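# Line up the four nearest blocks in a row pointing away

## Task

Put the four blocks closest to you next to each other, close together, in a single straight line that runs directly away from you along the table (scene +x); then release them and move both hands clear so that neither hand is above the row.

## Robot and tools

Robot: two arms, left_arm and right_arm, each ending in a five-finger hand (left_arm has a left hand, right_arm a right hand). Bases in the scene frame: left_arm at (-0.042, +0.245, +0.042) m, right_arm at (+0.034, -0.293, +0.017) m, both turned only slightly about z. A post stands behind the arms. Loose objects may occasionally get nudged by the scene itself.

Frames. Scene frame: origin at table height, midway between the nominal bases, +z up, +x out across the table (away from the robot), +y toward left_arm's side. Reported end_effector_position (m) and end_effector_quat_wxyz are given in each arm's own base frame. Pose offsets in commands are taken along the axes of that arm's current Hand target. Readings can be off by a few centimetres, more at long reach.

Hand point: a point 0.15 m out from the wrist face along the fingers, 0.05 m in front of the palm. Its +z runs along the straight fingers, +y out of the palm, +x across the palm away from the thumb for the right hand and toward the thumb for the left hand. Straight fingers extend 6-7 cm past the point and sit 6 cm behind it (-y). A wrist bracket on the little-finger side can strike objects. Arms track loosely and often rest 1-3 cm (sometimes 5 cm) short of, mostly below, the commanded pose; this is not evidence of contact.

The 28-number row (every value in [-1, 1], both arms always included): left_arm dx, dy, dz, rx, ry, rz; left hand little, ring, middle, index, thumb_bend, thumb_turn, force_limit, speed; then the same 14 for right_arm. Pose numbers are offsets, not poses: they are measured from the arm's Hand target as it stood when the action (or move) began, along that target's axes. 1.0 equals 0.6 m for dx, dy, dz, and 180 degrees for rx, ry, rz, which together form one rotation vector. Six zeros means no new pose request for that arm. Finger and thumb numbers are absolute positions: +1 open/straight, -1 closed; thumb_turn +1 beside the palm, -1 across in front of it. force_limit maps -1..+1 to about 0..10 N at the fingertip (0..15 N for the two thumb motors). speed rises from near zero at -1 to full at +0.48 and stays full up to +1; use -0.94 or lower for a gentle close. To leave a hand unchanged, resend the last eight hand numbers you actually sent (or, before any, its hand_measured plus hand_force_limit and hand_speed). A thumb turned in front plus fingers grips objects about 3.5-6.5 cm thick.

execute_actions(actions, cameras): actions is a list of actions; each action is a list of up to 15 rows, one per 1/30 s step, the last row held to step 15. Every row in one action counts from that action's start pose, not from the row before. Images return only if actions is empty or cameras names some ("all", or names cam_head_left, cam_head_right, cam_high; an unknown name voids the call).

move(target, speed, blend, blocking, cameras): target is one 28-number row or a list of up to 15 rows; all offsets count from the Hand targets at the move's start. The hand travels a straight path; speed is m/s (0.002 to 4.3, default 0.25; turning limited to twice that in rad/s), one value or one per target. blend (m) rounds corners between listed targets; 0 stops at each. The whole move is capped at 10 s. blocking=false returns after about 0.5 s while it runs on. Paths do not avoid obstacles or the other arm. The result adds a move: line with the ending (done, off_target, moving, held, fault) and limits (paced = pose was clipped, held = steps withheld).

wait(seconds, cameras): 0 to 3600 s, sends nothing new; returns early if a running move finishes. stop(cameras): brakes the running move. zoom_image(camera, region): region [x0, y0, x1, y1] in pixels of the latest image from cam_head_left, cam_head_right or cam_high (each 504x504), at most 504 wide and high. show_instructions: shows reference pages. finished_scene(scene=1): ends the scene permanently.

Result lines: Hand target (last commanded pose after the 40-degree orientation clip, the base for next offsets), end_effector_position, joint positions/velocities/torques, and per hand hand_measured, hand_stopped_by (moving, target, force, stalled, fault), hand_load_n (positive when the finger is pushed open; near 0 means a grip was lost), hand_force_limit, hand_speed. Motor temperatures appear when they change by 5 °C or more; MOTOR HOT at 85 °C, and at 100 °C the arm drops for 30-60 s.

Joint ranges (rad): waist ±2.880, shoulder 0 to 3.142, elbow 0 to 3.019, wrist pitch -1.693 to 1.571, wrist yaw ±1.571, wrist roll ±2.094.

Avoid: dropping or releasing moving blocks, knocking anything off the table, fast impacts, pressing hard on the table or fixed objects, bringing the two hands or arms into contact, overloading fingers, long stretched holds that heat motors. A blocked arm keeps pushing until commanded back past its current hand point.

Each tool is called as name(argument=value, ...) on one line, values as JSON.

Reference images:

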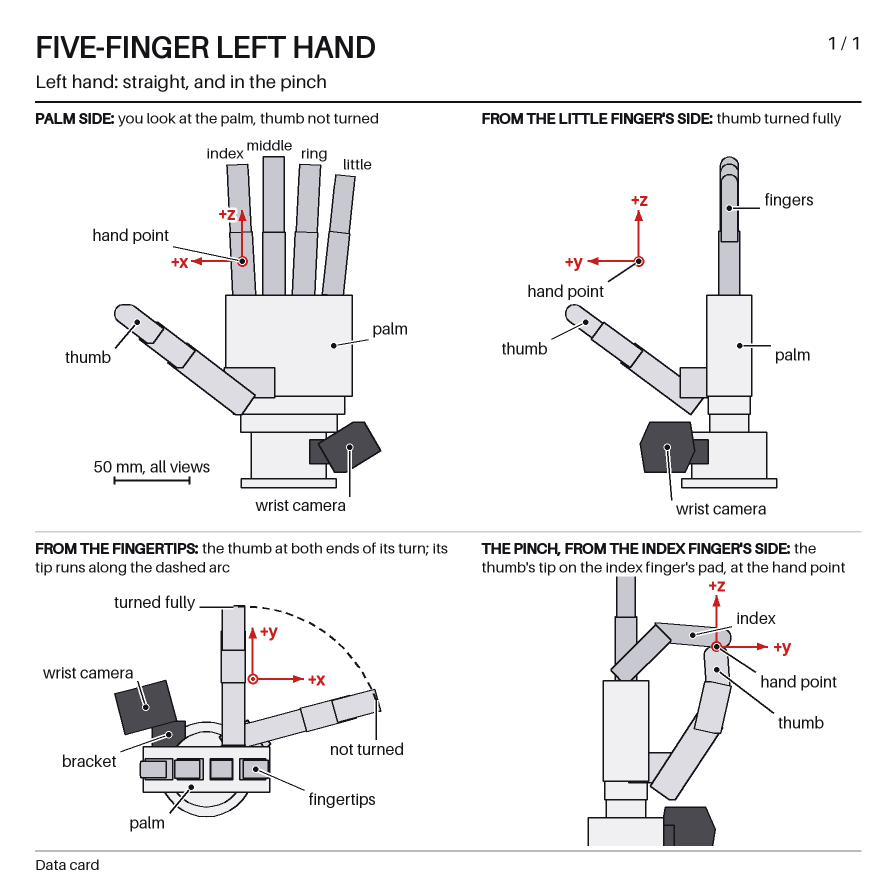

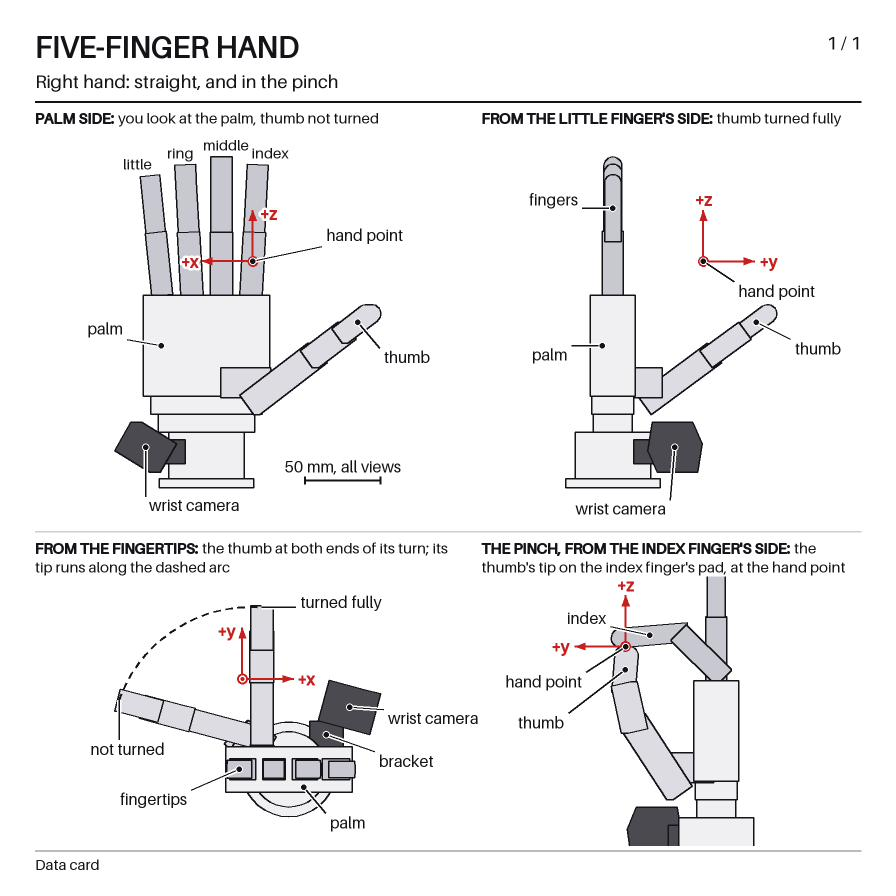

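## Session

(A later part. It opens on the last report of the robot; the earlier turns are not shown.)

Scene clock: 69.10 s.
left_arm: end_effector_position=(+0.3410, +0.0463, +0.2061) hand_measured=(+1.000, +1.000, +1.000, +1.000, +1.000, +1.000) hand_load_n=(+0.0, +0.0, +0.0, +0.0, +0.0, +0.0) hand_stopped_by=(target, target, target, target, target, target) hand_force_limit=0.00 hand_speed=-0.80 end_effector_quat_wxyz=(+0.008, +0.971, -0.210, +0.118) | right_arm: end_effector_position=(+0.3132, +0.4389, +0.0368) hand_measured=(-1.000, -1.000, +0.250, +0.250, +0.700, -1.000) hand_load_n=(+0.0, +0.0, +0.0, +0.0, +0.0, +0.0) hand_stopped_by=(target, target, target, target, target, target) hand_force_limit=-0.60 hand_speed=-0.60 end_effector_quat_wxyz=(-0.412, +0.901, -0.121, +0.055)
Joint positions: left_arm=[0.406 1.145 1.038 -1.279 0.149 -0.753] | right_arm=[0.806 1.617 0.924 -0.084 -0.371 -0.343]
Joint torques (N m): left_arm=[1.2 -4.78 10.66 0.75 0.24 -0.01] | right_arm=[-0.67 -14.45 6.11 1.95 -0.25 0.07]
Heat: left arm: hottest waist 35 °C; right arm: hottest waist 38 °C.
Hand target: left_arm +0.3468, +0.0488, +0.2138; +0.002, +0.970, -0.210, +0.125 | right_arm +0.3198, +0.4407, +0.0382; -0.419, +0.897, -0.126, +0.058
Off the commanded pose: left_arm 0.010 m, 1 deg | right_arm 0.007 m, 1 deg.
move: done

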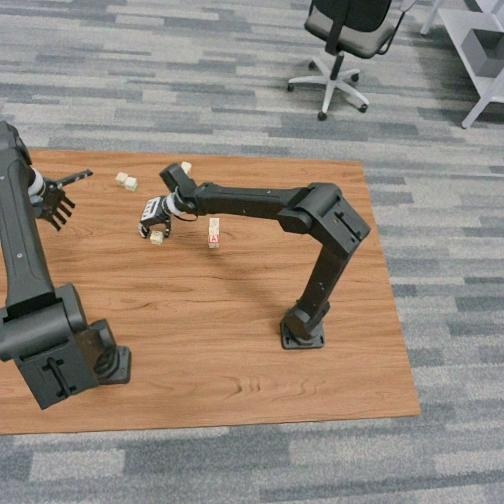

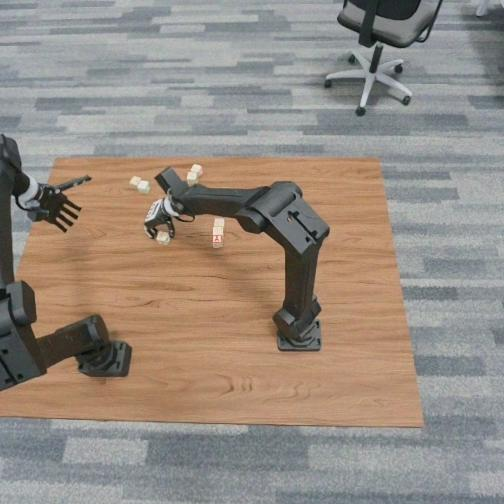

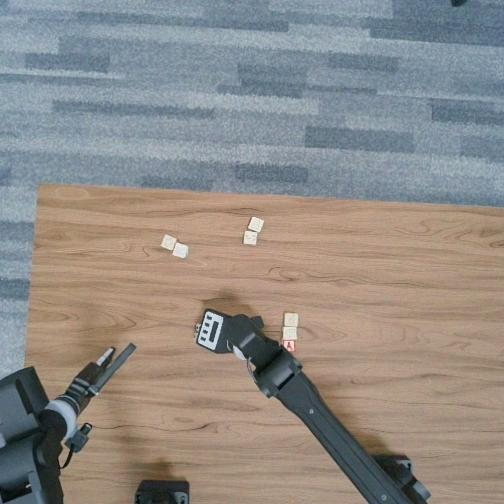

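move(target=[0,0,0,0,0,0,1,1,1,1,1,1,0,-0.8,-0.0042,0.0183,0.0105,0,0,0,-1,-1,0.25,0.25,0.7,-1,-0.6,-0.9], cameras=[], speed=0.06)

Scene clock: 70.13 s.
left_arm: end_effector_position=(+0.3410, +0.0463, +0.2061) hand_measured=(+1.000, +1.000, +1.000, +1.000, +1.000, +1.000) hand_load_n=(+0.0, +0.0, +0.0, +0.0, +0.0, +0.0) hand_stopped_by=(target, target, target, target, target, target) hand_force_limit=0.00 hand_speed=-0.80 end_effector_quat_wxyz=(+0.008, +0.971, -0.210, +0.118) | right_arm: end_effector_position=(+0.3124, +0.4381, +0.0281) hand_measured=(-1.000, -1.000, +0.250, +0.250, +0.700, -1.000) hand_load_n=(+0.0, +0.0, +0.0, +0.0, +0.0, +0.0) hand_stopped_by=(target, target, target, target, target, target) hand_force_limit=-0.60 hand_speed=-0.90 end_effector_quat_wxyz=(-0.416, +0.900, -0.119, +0.058)
Joint positions: left_arm=[0.406 1.145 1.038 -1.279 0.149 -0.753] | right_arm=[0.806 1.629 0.905 -0.044 -0.371 -0.343]
Joint torques (N m): left_arm=[1.2 -4.78 10.67 0.73 0.25 -0.02] | right_arm=[-0.85 -14.04 5.9 1.92 -0.11 0.13]
Heat: left arm: hottest waist 35 °C; right arm: hottest waist 38 °C.
Hand target: left_arm +0.3468, +0.0488, +0.2138; +0.002, +0.970, -0.210, +0.125 | right_arm +0.3169, +0.4394, +0.0258; -0.419, +0.897, -0.126, +0.059
Off the commanded pose: left_arm 0.010 m, 1 deg | right_arm 0.005 m, 1 deg.
move: done

move(target=[0,0,0,0,0,0,1,1,1,1,1,1,0,-0.8,0,0.0064,0.0054,0,0,0,-1,-1,0.25,0.25,0.7,-1,-0.6,-0.9], cameras=["all"], speed=0.06)

zoom_image(camera="cam_head_left", region=[130, 200, 200, 250])

zoom_image(camera="cam_head_right", region=[130, 200, 200, 250])

Scene clock: 70.90 s.
left_arm: end_effector_position=(+0.3410, +0.0463, +0.2061) hand_measured=(+1.000, +1.000, +1.000, +1.000, +1.000, +1.000) hand_load_n=(+0.0, +0.0, +0.0, +0.0, +0.0, +0.0) hand_stopped_by=(target, target, target, target, target, target) hand_force_limit=0.00 hand_speed=-0.80 end_effector_quat_wxyz=(+0.008, +0.971, -0.210, +0.118) | right_arm: end_effector_position=(+0.3138, +0.4395, +0.0275) hand_measured=(-1.000, -1.000, +0.250, +0.250, +0.700, -1.000) hand_load_n=(+0.0, +0.0, -1.0, +0.0, +0.0, +0.0) hand_stopped_by=(target, target, target, target, target, target) hand_force_limit=-0.60 hand_speed=-0.90 end_effector_quat_wxyz=(-0.419, +0.898, -0.118, +0.060)
Joint positions: left_arm=[0.406 1.145 1.038 -1.279 0.149 -0.753] | right_arm=[0.806 1.633 0.904 -0.031 -0.371 -0.343]
Joint torques (N m): left_arm=[1.14 -4.72 10.67 0.75 0.25 -0.01] | right_arm=[0.32 -13.33 5.44 1.99 -0.13 0.11]
Heat: left arm: hottest waist 35 °C; right arm: hottest waist 38 °C.
Hand target: left_arm +0.3468, +0.0488, +0.2138; +0.002, +0.970, -0.210, +0.125 | right_arm +0.3169, +0.4393, +0.0207; -0.419, +0.897, -0.126, +0.059
Off the commanded pose: left_arm 0.010 m, 1 deg | right_arm 0.007 m, 1 deg.
move: done

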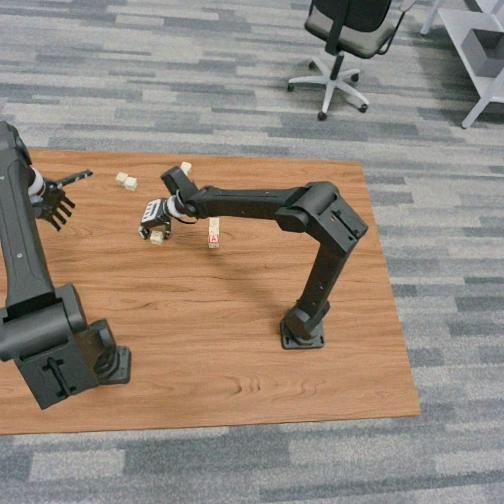

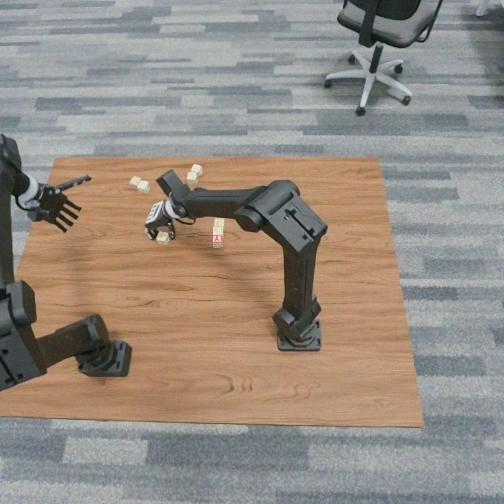

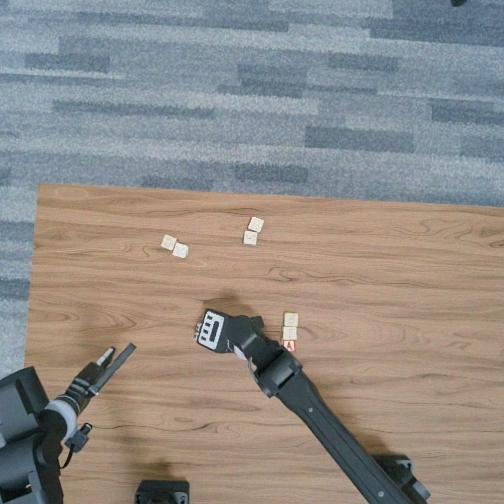

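Scaled by 7.200 from the camera's image (finer frame: 720x720).

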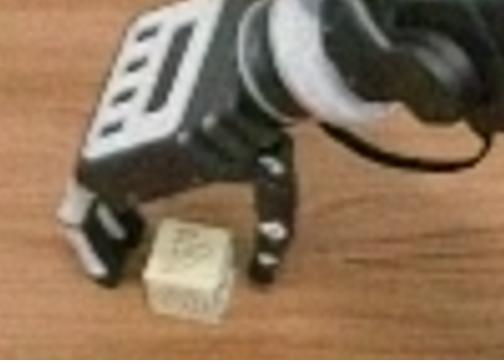

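Scaled by 7.200 from the camera's image (finer frame: 720x720).

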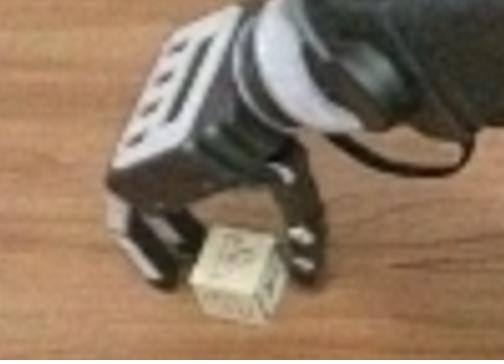

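move(target=[0,0,0,0,0,0,1,1,1,1,1,1,0,-0.8,-0.0095,-0.0036,-0.0061,0,0,0,-1,-1,0.25,0.25,0.7,-1,-0.6,-0.9], cameras=["cam_head_left","cam_head_right"], speed=0.06)

zoom_image(camera="cam_head_left", region=[130, 200, 200, 250])

zoom_image(camera="cam_head_right", region=[130, 200, 200, 250])

Scene clock: 71.73 s.
left_arm: end_effector_position=(+0.3410, +0.0463, +0.2061) hand_measured=(+1.000, +1.000, +1.000, +1.000, +1.000, +1.000) hand_load_n=(+0.0, +0.0, +0.0, +0.0, +0.0, +0.0) hand_stopped_by=(target, target, target, target, target, target) hand_force_limit=0.00 hand_speed=-0.80 end_effector_quat_wxyz=(+0.008, +0.971, -0.210, +0.118) | right_arm: end_effector_position=(+0.3132, +0.4390, +0.0266) hand_measured=(-1.000, -1.000, +0.250, +0.250, +0.700, -1.000) hand_load_n=(+0.0, +0.0, -0.5, +0.0, +0.0, +0.0) hand_stopped_by=(target, target, target, target, target, target) hand_force_limit=-0.60 hand_speed=-0.90 end_effector_quat_wxyz=(-0.418, +0.898, -0.121, +0.059)
Joint positions: left_arm=[0.406 1.145 1.038 -1.279 0.149 -0.753] | right_arm=[0.806 1.633 0.901 -0.029 -0.369 -0.337]
Joint torques (N m): left_arm=[1.32 -4.78 10.66 0.75 0.25 -0.01] | right_arm=[0.67 -14.51 5.16 1.7 0.03 0.14]
Heat: left arm: hottest waist 35 °C; right arm: hottest waist 38 °C.
Hand target: left_arm +0.3468, +0.0488, +0.2138; +0.002, +0.970, -0.210, +0.125 | right_arm +0.3109, +0.4395, +0.0246; -0.419, +0.897, -0.126, +0.058
Off the commanded pose: left_arm 0.010 m, 1 deg | right_arm 0.003 m, 1 deg.
move: done

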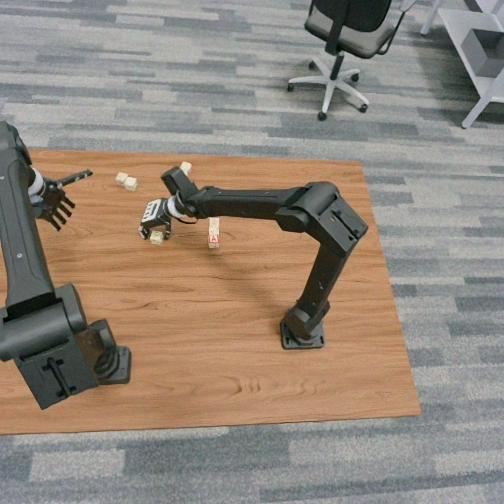

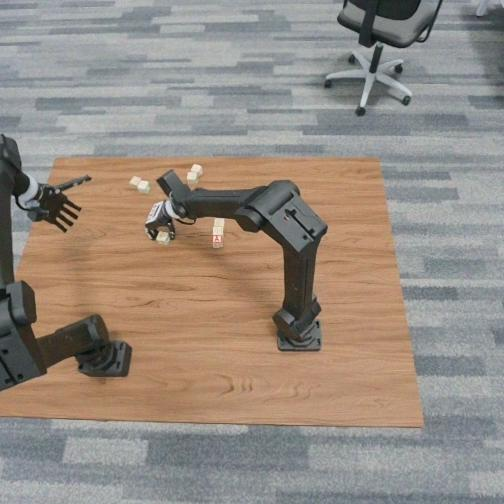

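Scaled by 7.200 from the camera's image (finer frame: 720x720).

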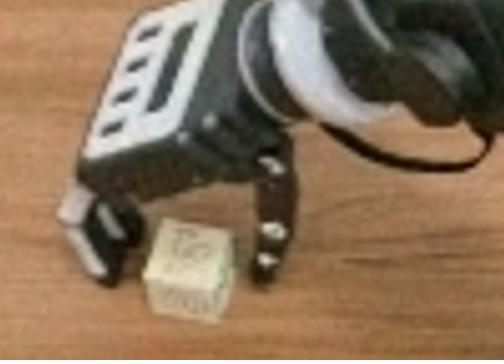

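Scaled by 7.200 from the camera's image (finer frame: 720x720).

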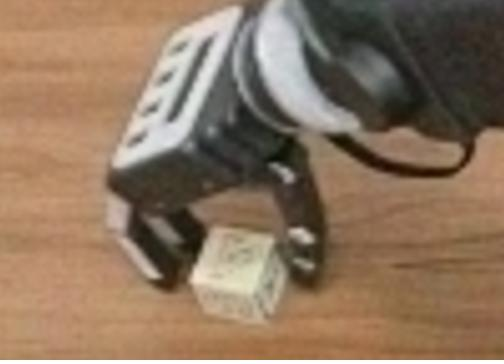

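move(target=[0,0,0,0,0,0,1,1,1,1,1,1,0,-0.8,-0.0125,-0.0045,-0.0061,0,0,0,-1,-1,0.25,0.25,0.7,-1,-0.6,-0.9], cameras=["cam_head_left","cam_head_right"], speed=0.06)

zoom_image(camera="cam_head_left", region=[130, 200, 200, 250])

zoom_image(camera="cam_head_right", region=[130, 200, 200, 250])

Scene clock: 72.47 s.
left_arm: end_effector_position=(+0.3410, +0.0463, +0.2061) hand_measured=(+1.000, +1.000, +1.000, +1.000, +1.000, +1.000) hand_load_n=(-0.5, +0.0, +0.0, +0.0, +0.0, +0.0) hand_stopped_by=(target, target, target, target, target, target) hand_force_limit=0.00 hand_speed=-0.80 end_effector_quat_wxyz=(+0.008, +0.971, -0.210, +0.118) | right_arm: end_effector_position=(+0.3106, +0.4386, +0.0267) hand_measured=(-1.000, -1.000, +0.250, +0.250, +0.700, -1.000) hand_load_n=(+0.0, +0.5, +0.0, +0.0, +0.0, +0.0) hand_stopped_by=(target, target, target, target, target, target) hand_force_limit=-0.60 hand_speed=-0.90 end_effector_quat_wxyz=(-0.416, +0.899, -0.124, +0.062)
Joint positions: left_arm=[0.406 1.145 1.038 -1.279 0.149 -0.753] | right_arm=[0.812 1.627 0.895 -0.029 -0.356 -0.33]
Joint torques (N m): left_arm=[1.2 -4.84 10.67 0.77 0.24 -0.01] | right_arm=[1.26 -15.15 5.05 1.44 -0.04 0.2]
Heat: left arm: hottest waist 35 °C; right arm: hottest waist 38 °C.
Hand target: left_arm +0.3468, +0.0488, +0.2138; +0.002, +0.970, -0.210, +0.125 | right_arm +0.3036, +0.4405, +0.0292; -0.419, +0.897, -0.126, +0.059
Off the commanded pose: left_arm 0.010 m, 1 deg | right_arm 0.008 m, 1 deg.
move: done

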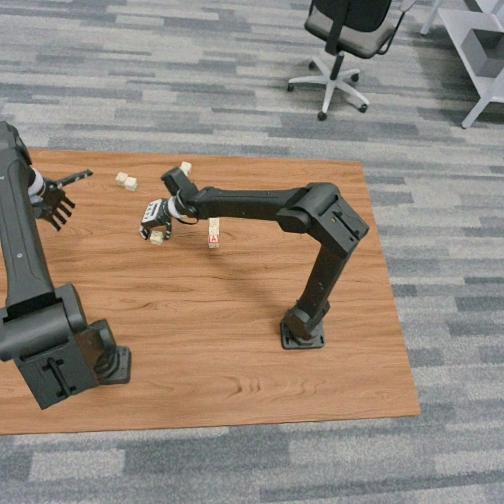

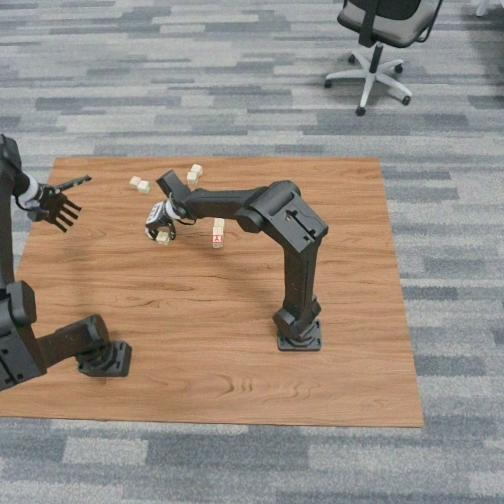

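Scaled by 7.200 from the camera's image (finer frame: 720x720).

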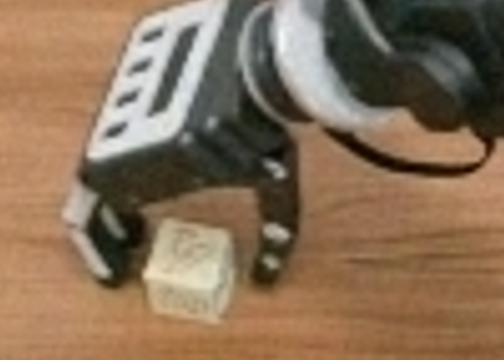

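Scaled by 7.200 from the camera's image (finer frame: 720x720).

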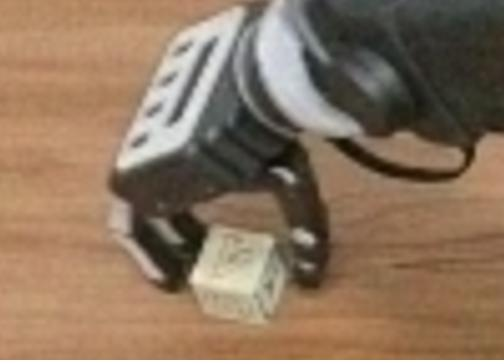

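execute_actions(actions=[[[0,0,0,0,0,0,1,1,1,1,1,1,0,-0.8,0,0,0,0,0,0,-1,-1,0.0,0.0,0.3,-1,-0.6,-0.9]]], cameras=["all"])

zoom_image(camera="cam_head_left", region=[130, 200, 200, 250])

zoom_image(camera="cam_head_right", region=[130, 200, 200, 250])

Scene clock: 74.37 s.
left_arm: end_effector_position=(+0.3410, +0.0463, +0.2061) hand_measured=(+1.000, +1.000, +1.000, +1.000, +1.000, +1.000) hand_load_n=(+0.0, +0.0, +0.0, +0.0, +0.0, +0.0) hand_stopped_by=(target, target, target, target, target, target) hand_force_limit=0.00 hand_speed=-0.80 end_effector_quat_wxyz=(+0.008, +0.971, -0.210, +0.118) | right_arm: end_effector_position=(+0.3077, +0.4369, +0.0239) hand_measured=(-1.000, -1.000, +0.000, +0.000, +0.492, -1.000) hand_load_n=(+0.0, +0.0, +2.0, +0.5, +3.0, +0.0) hand_stopped_by=(target, target, target, target, force, target) hand_force_limit=-0.60 hand_speed=-0.90 end_effector_quat_wxyz=(-0.414, +0.899, -0.125, +0.060)
Joint positions: left_arm=[0.406 1.145 1.038 -1.279 0.149 -0.753] | right_arm=[0.814 1.627 0.887 -0.026 -0.356 -0.327]
Joint torques (N m): left_arm=[1.2 -4.84 10.67 0.73 0.26 -0.01] | right_arm=[0.85 -15.62 5.42 1.31 -0.07 0.12]
Heat: left arm: hottest waist 35 °C; right arm: hottest waist 38 °C.
Hand target: left_arm +0.3468, +0.0488, +0.2138; +0.002, +0.970, -0.210, +0.125 | right_arm +0.3035, +0.4405, +0.0291; -0.419, +0.897, -0.126, +0.059
Off the commanded pose: left_arm 0.010 m, 1 deg | right_arm 0.008 m, 1 deg.
Step readings (end_effector_position of left_arm | right_arm):
0: (+0.3410, +0.0463, +0.2061) | (+0.3106, +0.4386, +0.0267)
1: (+0.3410, +0.0463, +0.2061) | (+0.3106, +0.4386, +0.0267)
2: (+0.3410, +0.0463, +0.2061) | (+0.3106, +0.4386, +0.0267)
4: (+0.3410, +0.0463, +0.2061) | (+0.3106, +0.4386, +0.0267)
8: (+0.3410, +0.0463, +0.2061) | (+0.3103, +0.4389, +0.0268)
15: (+0.3410, +0.0463, +0.2061) | (+0.3097, +0.4386, +0.0262)

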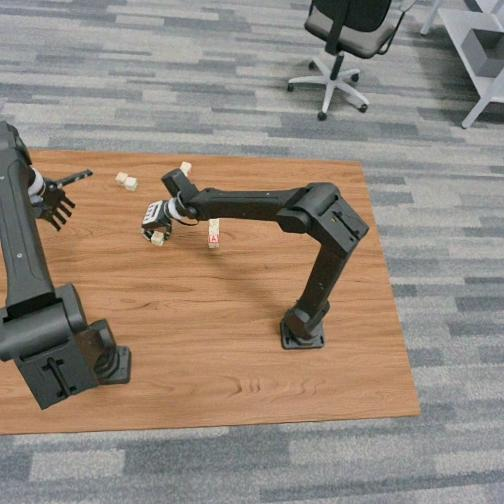

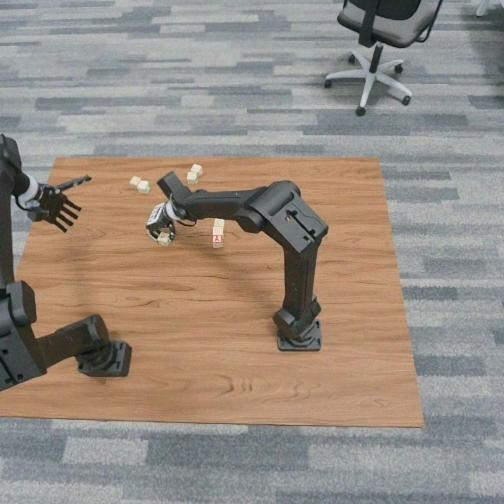

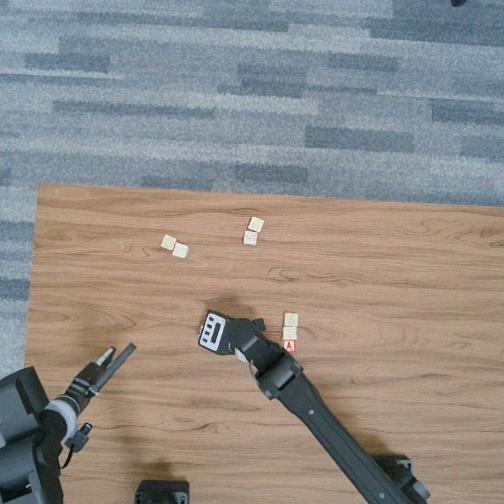

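Scaled by 7.200 from the camera's image (finer frame: 720x720).

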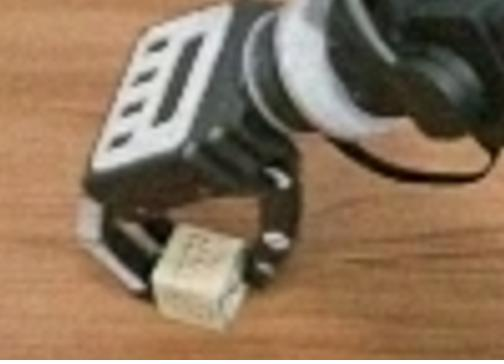

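Scaled by 7.200 from the camera's image (finer frame: 720x720).

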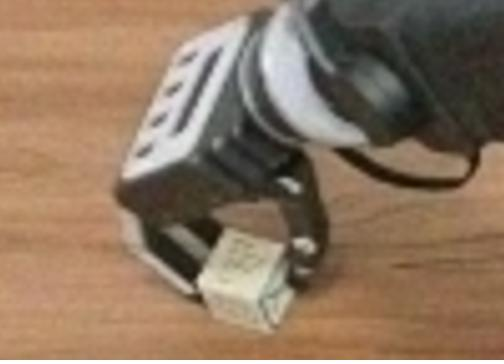

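move(target=[[0,0,0,0,0,0,1,1,1,1,1,1,0,-0.8,0,-0.0319,-0.0268,0,0,0,-1,-1,0.0,0.0,0.3,-1,-0.6,-0.9],[0,0,0,0,0,0,1,1,1,1,1,1,0,-0.8,0.2232,0.0389,-0.1112,0,-0.0851,-0.0714,-1,-1,0.0,0.0,0.3,-1,-0.6,-0.9],[0,0,0,0,0,0,1,1,1,1,1,1,0,-0.8,0.2598,0.1246,-0.2133,0,-0.0851,-0.0714,-1,-1,0.0,0.0,0.3,-1,-0.6,-0.9]], cameras=["all"], speed=[0.06,0.12,0.12], blend=[0,0.01,0])

zoom_image(camera="cam_high", region=[200, 270, 350, 370])

zoom_image(camera="cam_head_left", region=[160, 180, 260, 250])

zoom_image(camera="cam_head_right", region=[160, 180, 260, 250])

Scene clock: 78.90 s.
left_arm: end_effector_position=(+0.3410, +0.0463, +0.2061) hand_measured=(+1.000, +1.000, +1.000, +1.000, +1.000, +1.000) hand_load_n=(+0.0, +0.0, +0.0, +0.0, +0.0, +0.0) hand_stopped_by=(target, target, target, target, target, target) hand_force_limit=0.00 hand_speed=-0.80 end_effector_quat_wxyz=(+0.008, +0.971, -0.210, +0.118) | right_arm: end_effector_position=(+0.4105, +0.2555, +0.0383) hand_measured=(-1.000, -1.000, +0.000, +0.000, +0.492, -1.000) hand_load_n=(+0.0, +0.0, +3.0, +1.0, +2.5, -0.5) hand_stopped_by=(target, target, target, target, force, target) hand_force_limit=-0.60 hand_speed=-0.90 end_effector_quat_wxyz=(-0.418, +0.908, +0.019, -0.029)
Joint positions: left_arm=[0.406 1.145 1.038 -1.279 0.149 -0.753] | right_arm=[0.319 1.714 1.116 -0.713 -0.834 -1.178]
Joint torques (N m): left_arm=[1.32 -4.84 10.67 0.73 0.25 -0.01] | right_arm=[0.26 -18.61 5.9 0.18 -0.58 -0.08]
Heat: left arm: hottest waist 35 °C; right arm: hottest waist 38 °C.
Hand target: left_arm +0.3468, +0.0488, +0.2138; +0.002, +0.970, -0.210, +0.125 | right_arm +0.4133, +0.2570, +0.0539; -0.423, +0.906, +0.032, -0.015
Off the commanded pose: left_arm 0.010 m, 1 deg | right_arm 0.016 m, 2 deg.
move: off_target (right_arm)

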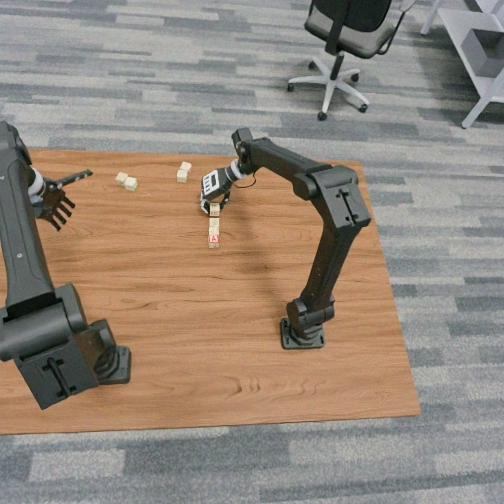

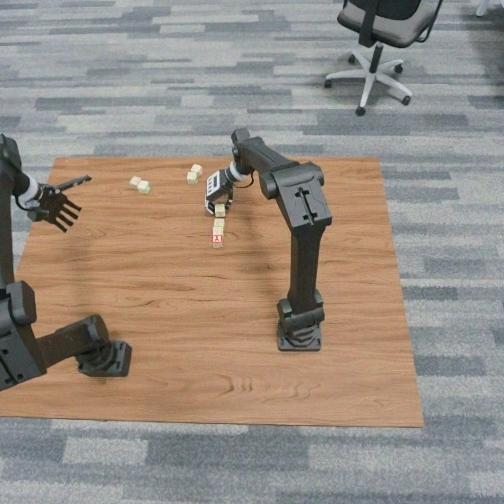

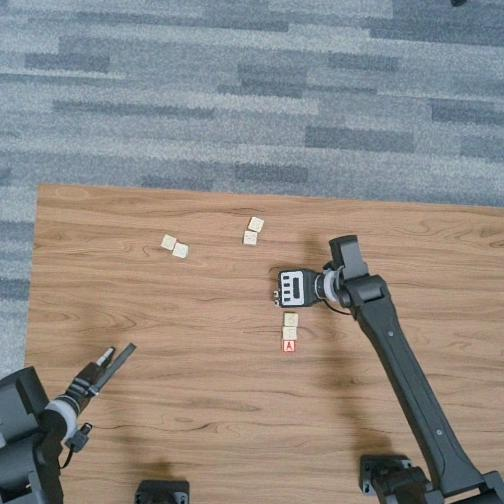

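Scaled by 3.360 from the camera's image (finer frame: 720x720).

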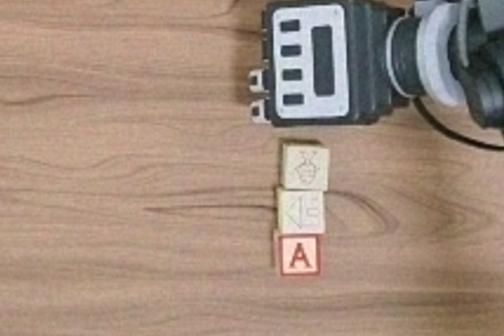

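Scaled by 5.040 from the camera's image (finer frame: 720x720).

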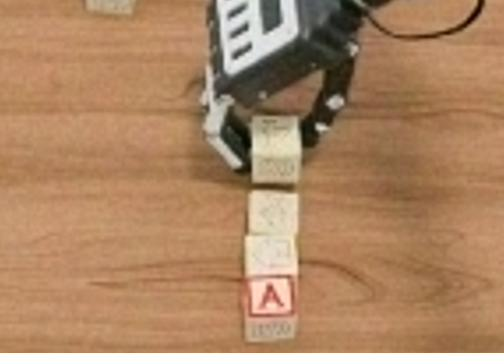

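Scaled by 5.040 from the camera's image (finer frame: 720x720).

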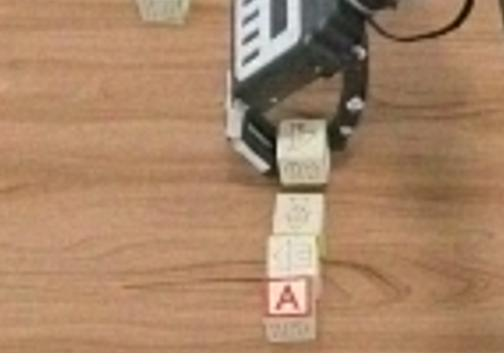

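zoom_image(camera="cam_head_left", region=[195, 195, 235, 225])

zoom_image(camera="cam_head_right", region=[200, 195, 240, 225])

Scaled by 12.600 from the camera's image (finer frame: 720x720).

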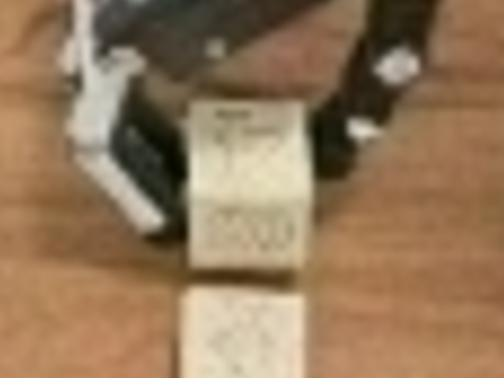

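Scaled by 12.600 from the camera's image (finer frame: 720x720).

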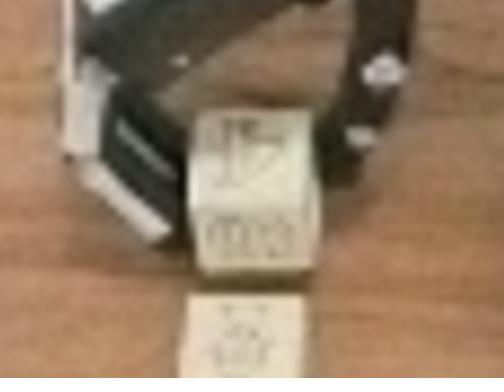

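move(target=[0,0,0,0,0,0,1,1,1,1,1,1,0,-0.8,0,0.0425,0.0324,0,0,0,-1,-1,0.0,0.0,0.3,-1,-0.6,-0.9], cameras=["cam_head_left","cam_head_right"], speed=0.05)

zoom_image(camera="cam_head_left", region=[190, 195, 240, 245])

zoom_image(camera="cam_head_right", region=[195, 195, 245, 245])

Scene clock: 81.00 s.
left_arm: end_effector_position=(+0.3410, +0.0463, +0.2061) hand_measured=(+1.000, +1.000, +1.000, +1.000, +1.000, +1.000) hand_load_n=(+0.0, +0.0, +0.0, +0.0, +0.0, +0.0) hand_stopped_by=(target, target, target, target, target, target) hand_force_limit=0.00 hand_speed=-0.80 end_effector_quat_wxyz=(+0.008, +0.971, -0.210, +0.118) | right_arm: end_effector_position=(+0.4097, +0.2552, +0.0262) hand_measured=(-1.000, -1.000, +0.000, +0.000, +0.492, -1.000) hand_load_n=(+0.0, +0.0, +2.5, +1.0, +2.5, -0.5) hand_stopped_by=(target, target, target, target, force, target) hand_force_limit=-0.60 hand_speed=-0.90 end_effector_quat_wxyz=(-0.421, +0.907, +0.025, -0.019)
Joint positions: left_arm=[0.406 1.145 1.038 -1.279 0.149 -0.753] | right_arm=[0.319 1.72 1.085 -0.656 -0.834 -1.183]
Joint torques (N m): left_arm=[1.14 -4.84 10.69 0.73 0.25 -0.01] | right_arm=[0.03 -15.21 5.78 1.05 -0.55 -0.08]
Heat: left arm: hottest waist 35 °C; right arm: hottest waist 38 °C.
Hand target: left_arm +0.3468, +0.0488, +0.2138; +0.002, +0.970, -0.210, +0.125 | right_arm +0.4133, +0.2556, +0.0219; -0.423, +0.906, +0.032, -0.015
Off the commanded pose: left_arm 0.010 m, 1 deg | right_arm 0.006 m, 1 deg.
move: done

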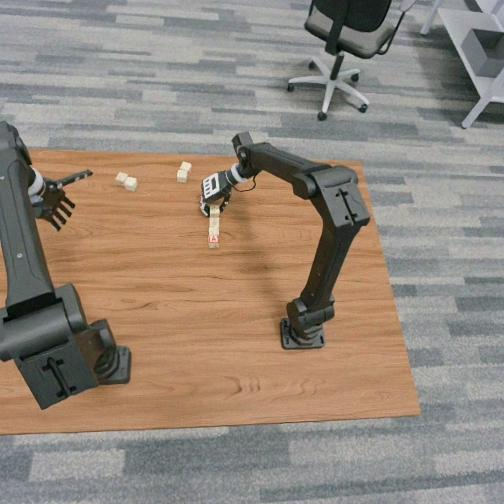

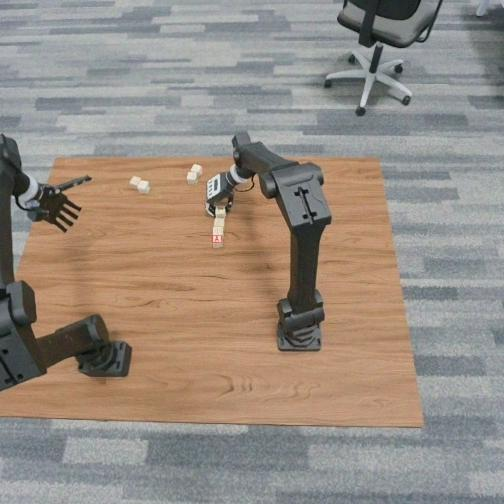

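Scaled by 10.080 from the camera's image (finer frame: 720x720).

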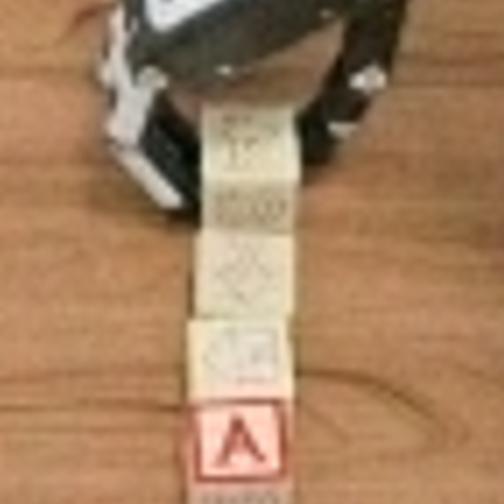

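Scaled by 10.080 from the camera's image (finer frame: 720x720).

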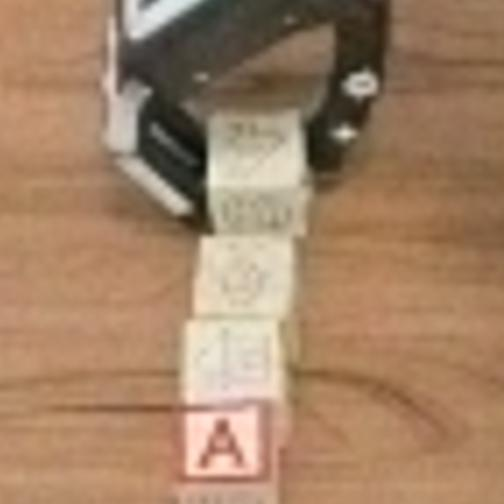

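move(target=[0,0,0,0,0,0,1,1,1,1,1,1,0,-0.8,0,0.0089,0.0075,0,0,0,-1,-1,0.0,0.0,0.3,-1,-0.6,-0.9], cameras=["cam_head_left","cam_head_right"], speed=0.05)

zoom_image(camera="cam_head_left", region=[190, 195, 240, 245])

zoom_image(camera="cam_head_right", region=[195, 195, 245, 245])

Scene clock: 82.03 s.
left_arm: end_effector_position=(+0.3410, +0.0463, +0.2061) hand_measured=(+1.000, +1.000, +1.000, +1.000, +1.000, +1.000) hand_load_n=(-0.5, +0.0, +0.0, +0.0, +0.0, +0.0) hand_stopped_by=(target, target, target, target, target, target) hand_force_limit=0.00 hand_speed=-0.80 end_effector_quat_wxyz=(+0.008, +0.971, -0.210, +0.118) | right_arm: end_effector_position=(+0.4100, +0.2557, +0.0207) hand_measured=(-1.000, -1.000, +0.000, +0.000, +0.492, -1.000) hand_load_n=(+0.0, +0.0, +2.5, +0.5, +2.5, +0.0) hand_stopped_by=(target, target, target, target, force, target) hand_force_limit=-0.60 hand_speed=-0.90 end_effector_quat_wxyz=(-0.422, +0.906, +0.026, -0.019)
Joint positions: left_arm=[0.406 1.145 1.038 -1.279 0.149 -0.753] | right_arm=[0.319 1.73 1.079 -0.638 -0.837 -1.183]
Joint torques (N m): left_arm=[1.26 -4.84 10.66 0.73 0.25 -0.01] | right_arm=[-0.26 -14.56 5.64 1.1 -0.46 -0.12]
Heat: left arm: hottest waist 35 °C; right arm: hottest waist 38 °C.
Hand target: left_arm +0.3468, +0.0488, +0.2138; +0.002, +0.970, -0.210, +0.125 | right_arm +0.4132, +0.2556, +0.0150; -0.423, +0.906, +0.032, -0.015
Off the commanded pose: left_arm 0.010 m, 1 deg | right_arm 0.007 m, 1 deg.
move: done

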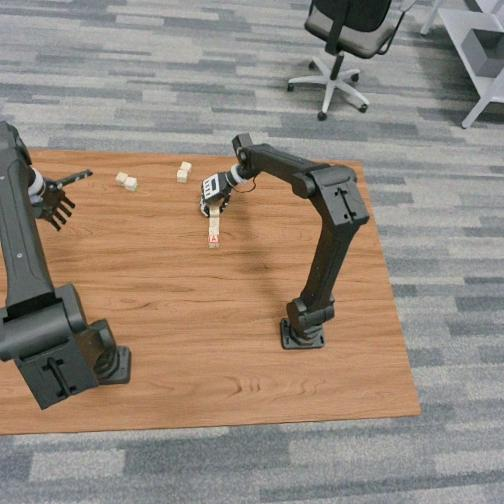

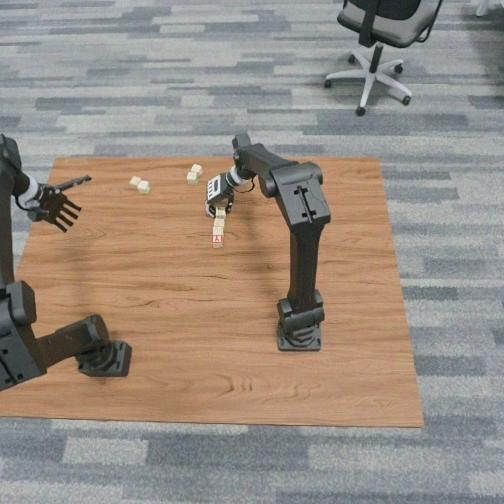

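Scaled by 10.080 from the camera's image (finer frame: 720x720).

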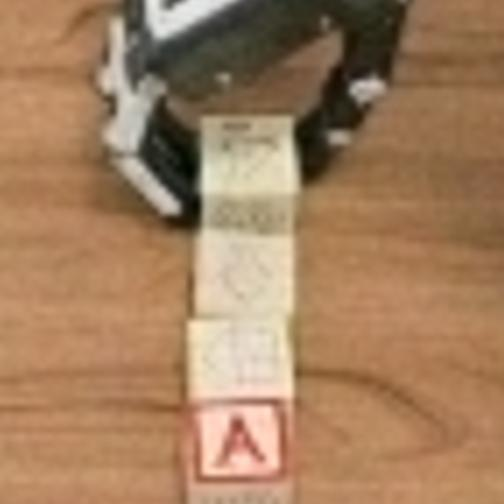

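Scaled by 10.080 from the camera's image (finer frame: 720x720).

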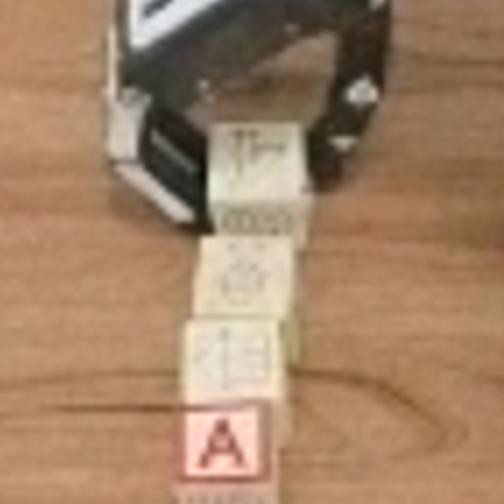

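move(target=[0,0,0,0,0,0,1,1,1,1,1,1,0,-0.8,-0.035,0,0.0028,0,0,0,-1,-1,0.0,0.0,0.3,-1,-0.6,-0.9], cameras=["cam_head_left","cam_head_right"], speed=0.05)

zoom_image(camera="cam_head_left", region=[190, 195, 240, 245])

zoom_image(camera="cam_head_right", region=[195, 195, 245, 245])

Scene clock: 83.23 s.
left_arm: end_effector_position=(+0.3410, +0.0463, +0.2061) hand_measured=(+1.000, +1.000, +1.000, +1.000, +1.000, +1.000) hand_load_n=(+0.0, +0.0, +0.0, +0.0, +0.0, +0.0) hand_stopped_by=(target, target, target, target, target, target) hand_force_limit=0.00 hand_speed=-0.80 end_effector_quat_wxyz=(+0.008, +0.971, -0.210, +0.118) | right_arm: end_effector_position=(+0.3995, +0.2539, +0.0182) hand_measured=(-1.000, -1.000, +0.000, +0.000, +0.492, -1.000) hand_load_n=(+0.0, +0.0, +2.5, +0.5, +2.0, -0.5) hand_stopped_by=(target, target, target, target, force, target) hand_force_limit=-0.60 hand_speed=-0.90 end_effector_quat_wxyz=(-0.427, +0.903, +0.032, -0.011)
Joint positions: left_arm=[0.406 1.145 1.038 -1.279 0.149 -0.753] | right_arm=[0.32 1.702 1.029 -0.594 -0.843 -1.183]
Joint torques (N m): left_arm=[1.14 -4.89 10.66 0.75 0.25 -0.02] | right_arm=[1.73 -15.5 4.44 0.87 -0.12 0.1]
Heat: left arm: hottest waist 35 °C; right arm: hottest waist 38 °C.
Hand target: left_arm +0.3468, +0.0488, +0.2138; +0.002, +0.970, -0.210, +0.125 | right_arm +0.3923, +0.2554, +0.0139; -0.423, +0.906, +0.032, -0.015
Off the commanded pose: left_arm 0.010 m, 1 deg | right_arm 0.009 m, 1 deg.
move: done

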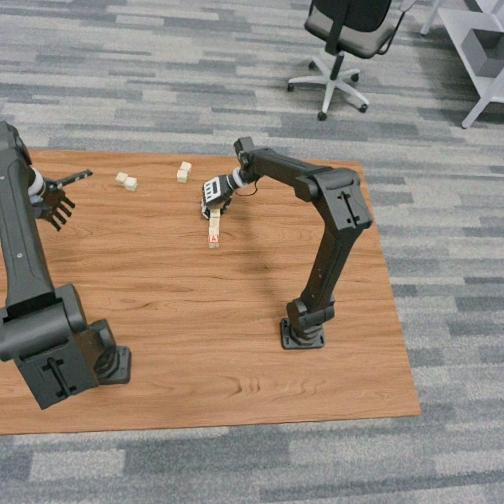

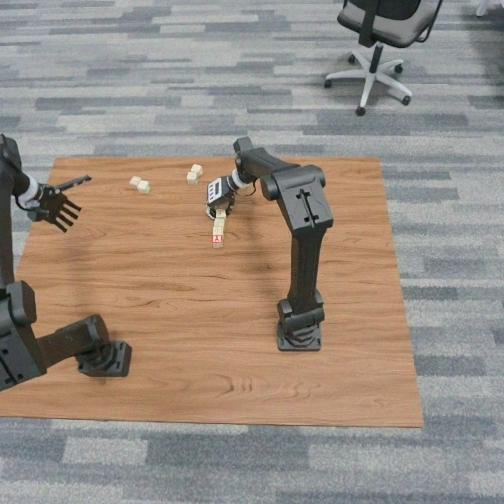

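Scaled by 10.080 from the camera's image (finer frame: 720x720).

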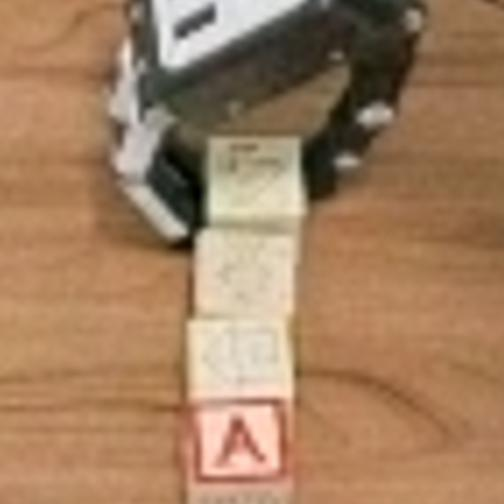

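Scaled by 10.080 from the camera's image (finer frame: 720x720).

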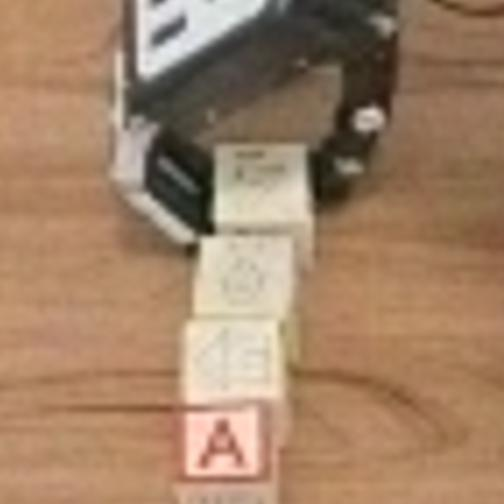

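move(target=[0,0,0,0,0,0,1,1,1,1,1,1,0,-0.8,-0.0103,-0.0072,0.0035,0,0,0,-1,-1,0.0,0.0,0.3,-1,-0.6,-0.9], cameras=["cam_head_left","cam_head_right"], speed=0.05)

zoom_image(camera="cam_head_left", region=[190, 195, 240, 245])

zoom_image(camera="cam_head_right", region=[195, 195, 245, 245])

Scene clock: 84.40 s.
left_arm: end_effector_position=(+0.3410, +0.0463, +0.2061) hand_measured=(+1.000, +1.000, +1.000, +1.000, +1.000, +1.000) hand_load_n=(+0.0, +0.0, +0.0, +0.0, +0.0, +0.0) hand_stopped_by=(target, target, target, target, target, target) hand_force_limit=0.00 hand_speed=-0.80 end_effector_quat_wxyz=(+0.008, +0.971, -0.210, +0.118) | right_arm: end_effector_position=(+0.3919, +0.2574, +0.0182) hand_measured=(-1.000, -1.000, +0.000, +0.000, +0.492, -1.000) hand_load_n=(+0.0, +0.0, +2.0, +0.5, +2.5, -0.5) hand_stopped_by=(target, target, target, target, force, target) hand_force_limit=-0.60 hand_speed=-0.90 end_effector_quat_wxyz=(-0.426, +0.904, +0.034, -0.012)
Joint positions: left_arm=[0.406 1.145 1.038 -1.279 0.149 -0.753] | right_arm=[0.334 1.689 1.011 -0.582 -0.838 -1.174]
Joint torques (N m): left_arm=[1.14 -4.72 10.67 0.75 0.25 -0.01] | right_arm=[1.14 -15.09 4.48 0.84 -0.12 0.15]
Heat: left arm: hottest waist 35 °C; right arm: hottest waist 38 °C.
Hand target: left_arm +0.3468, +0.0488, +0.2138; +0.002, +0.970, -0.210, +0.125 | right_arm +0.3858, +0.2595, +0.0158; -0.423, +0.906, +0.032, -0.015
Off the commanded pose: left_arm 0.010 m, 1 deg | right_arm 0.007 m, 1 deg.
move: done

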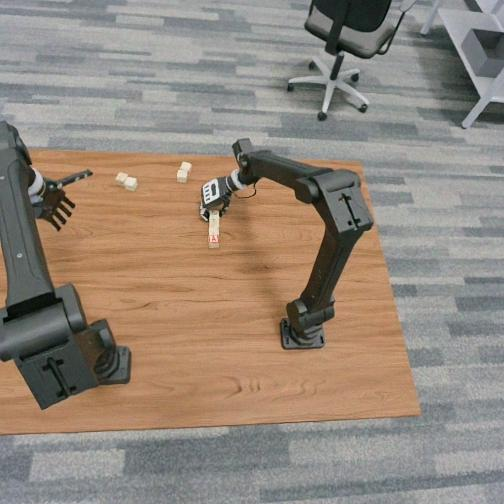

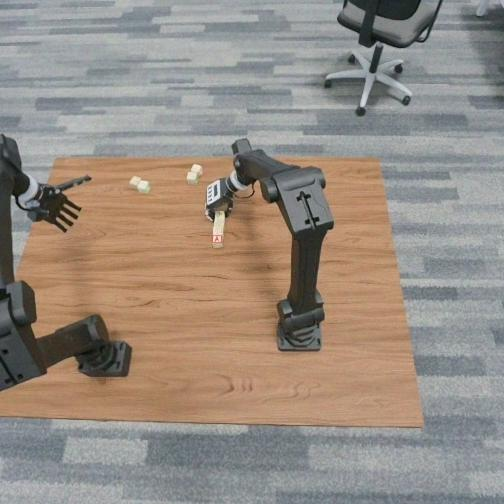

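Scaled by 10.080 from the camera's image (finer frame: 720x720).

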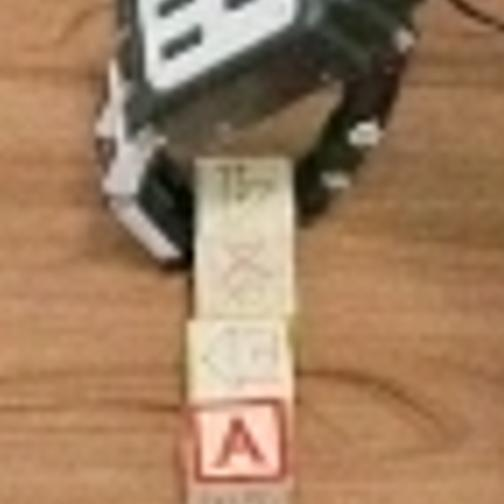

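Scaled by 10.080 from the camera's image (finer frame: 720x720).

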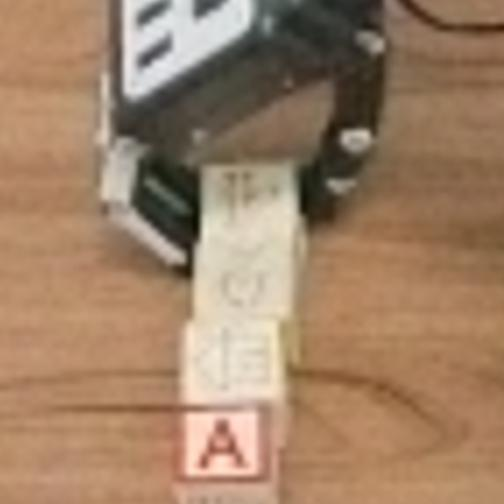

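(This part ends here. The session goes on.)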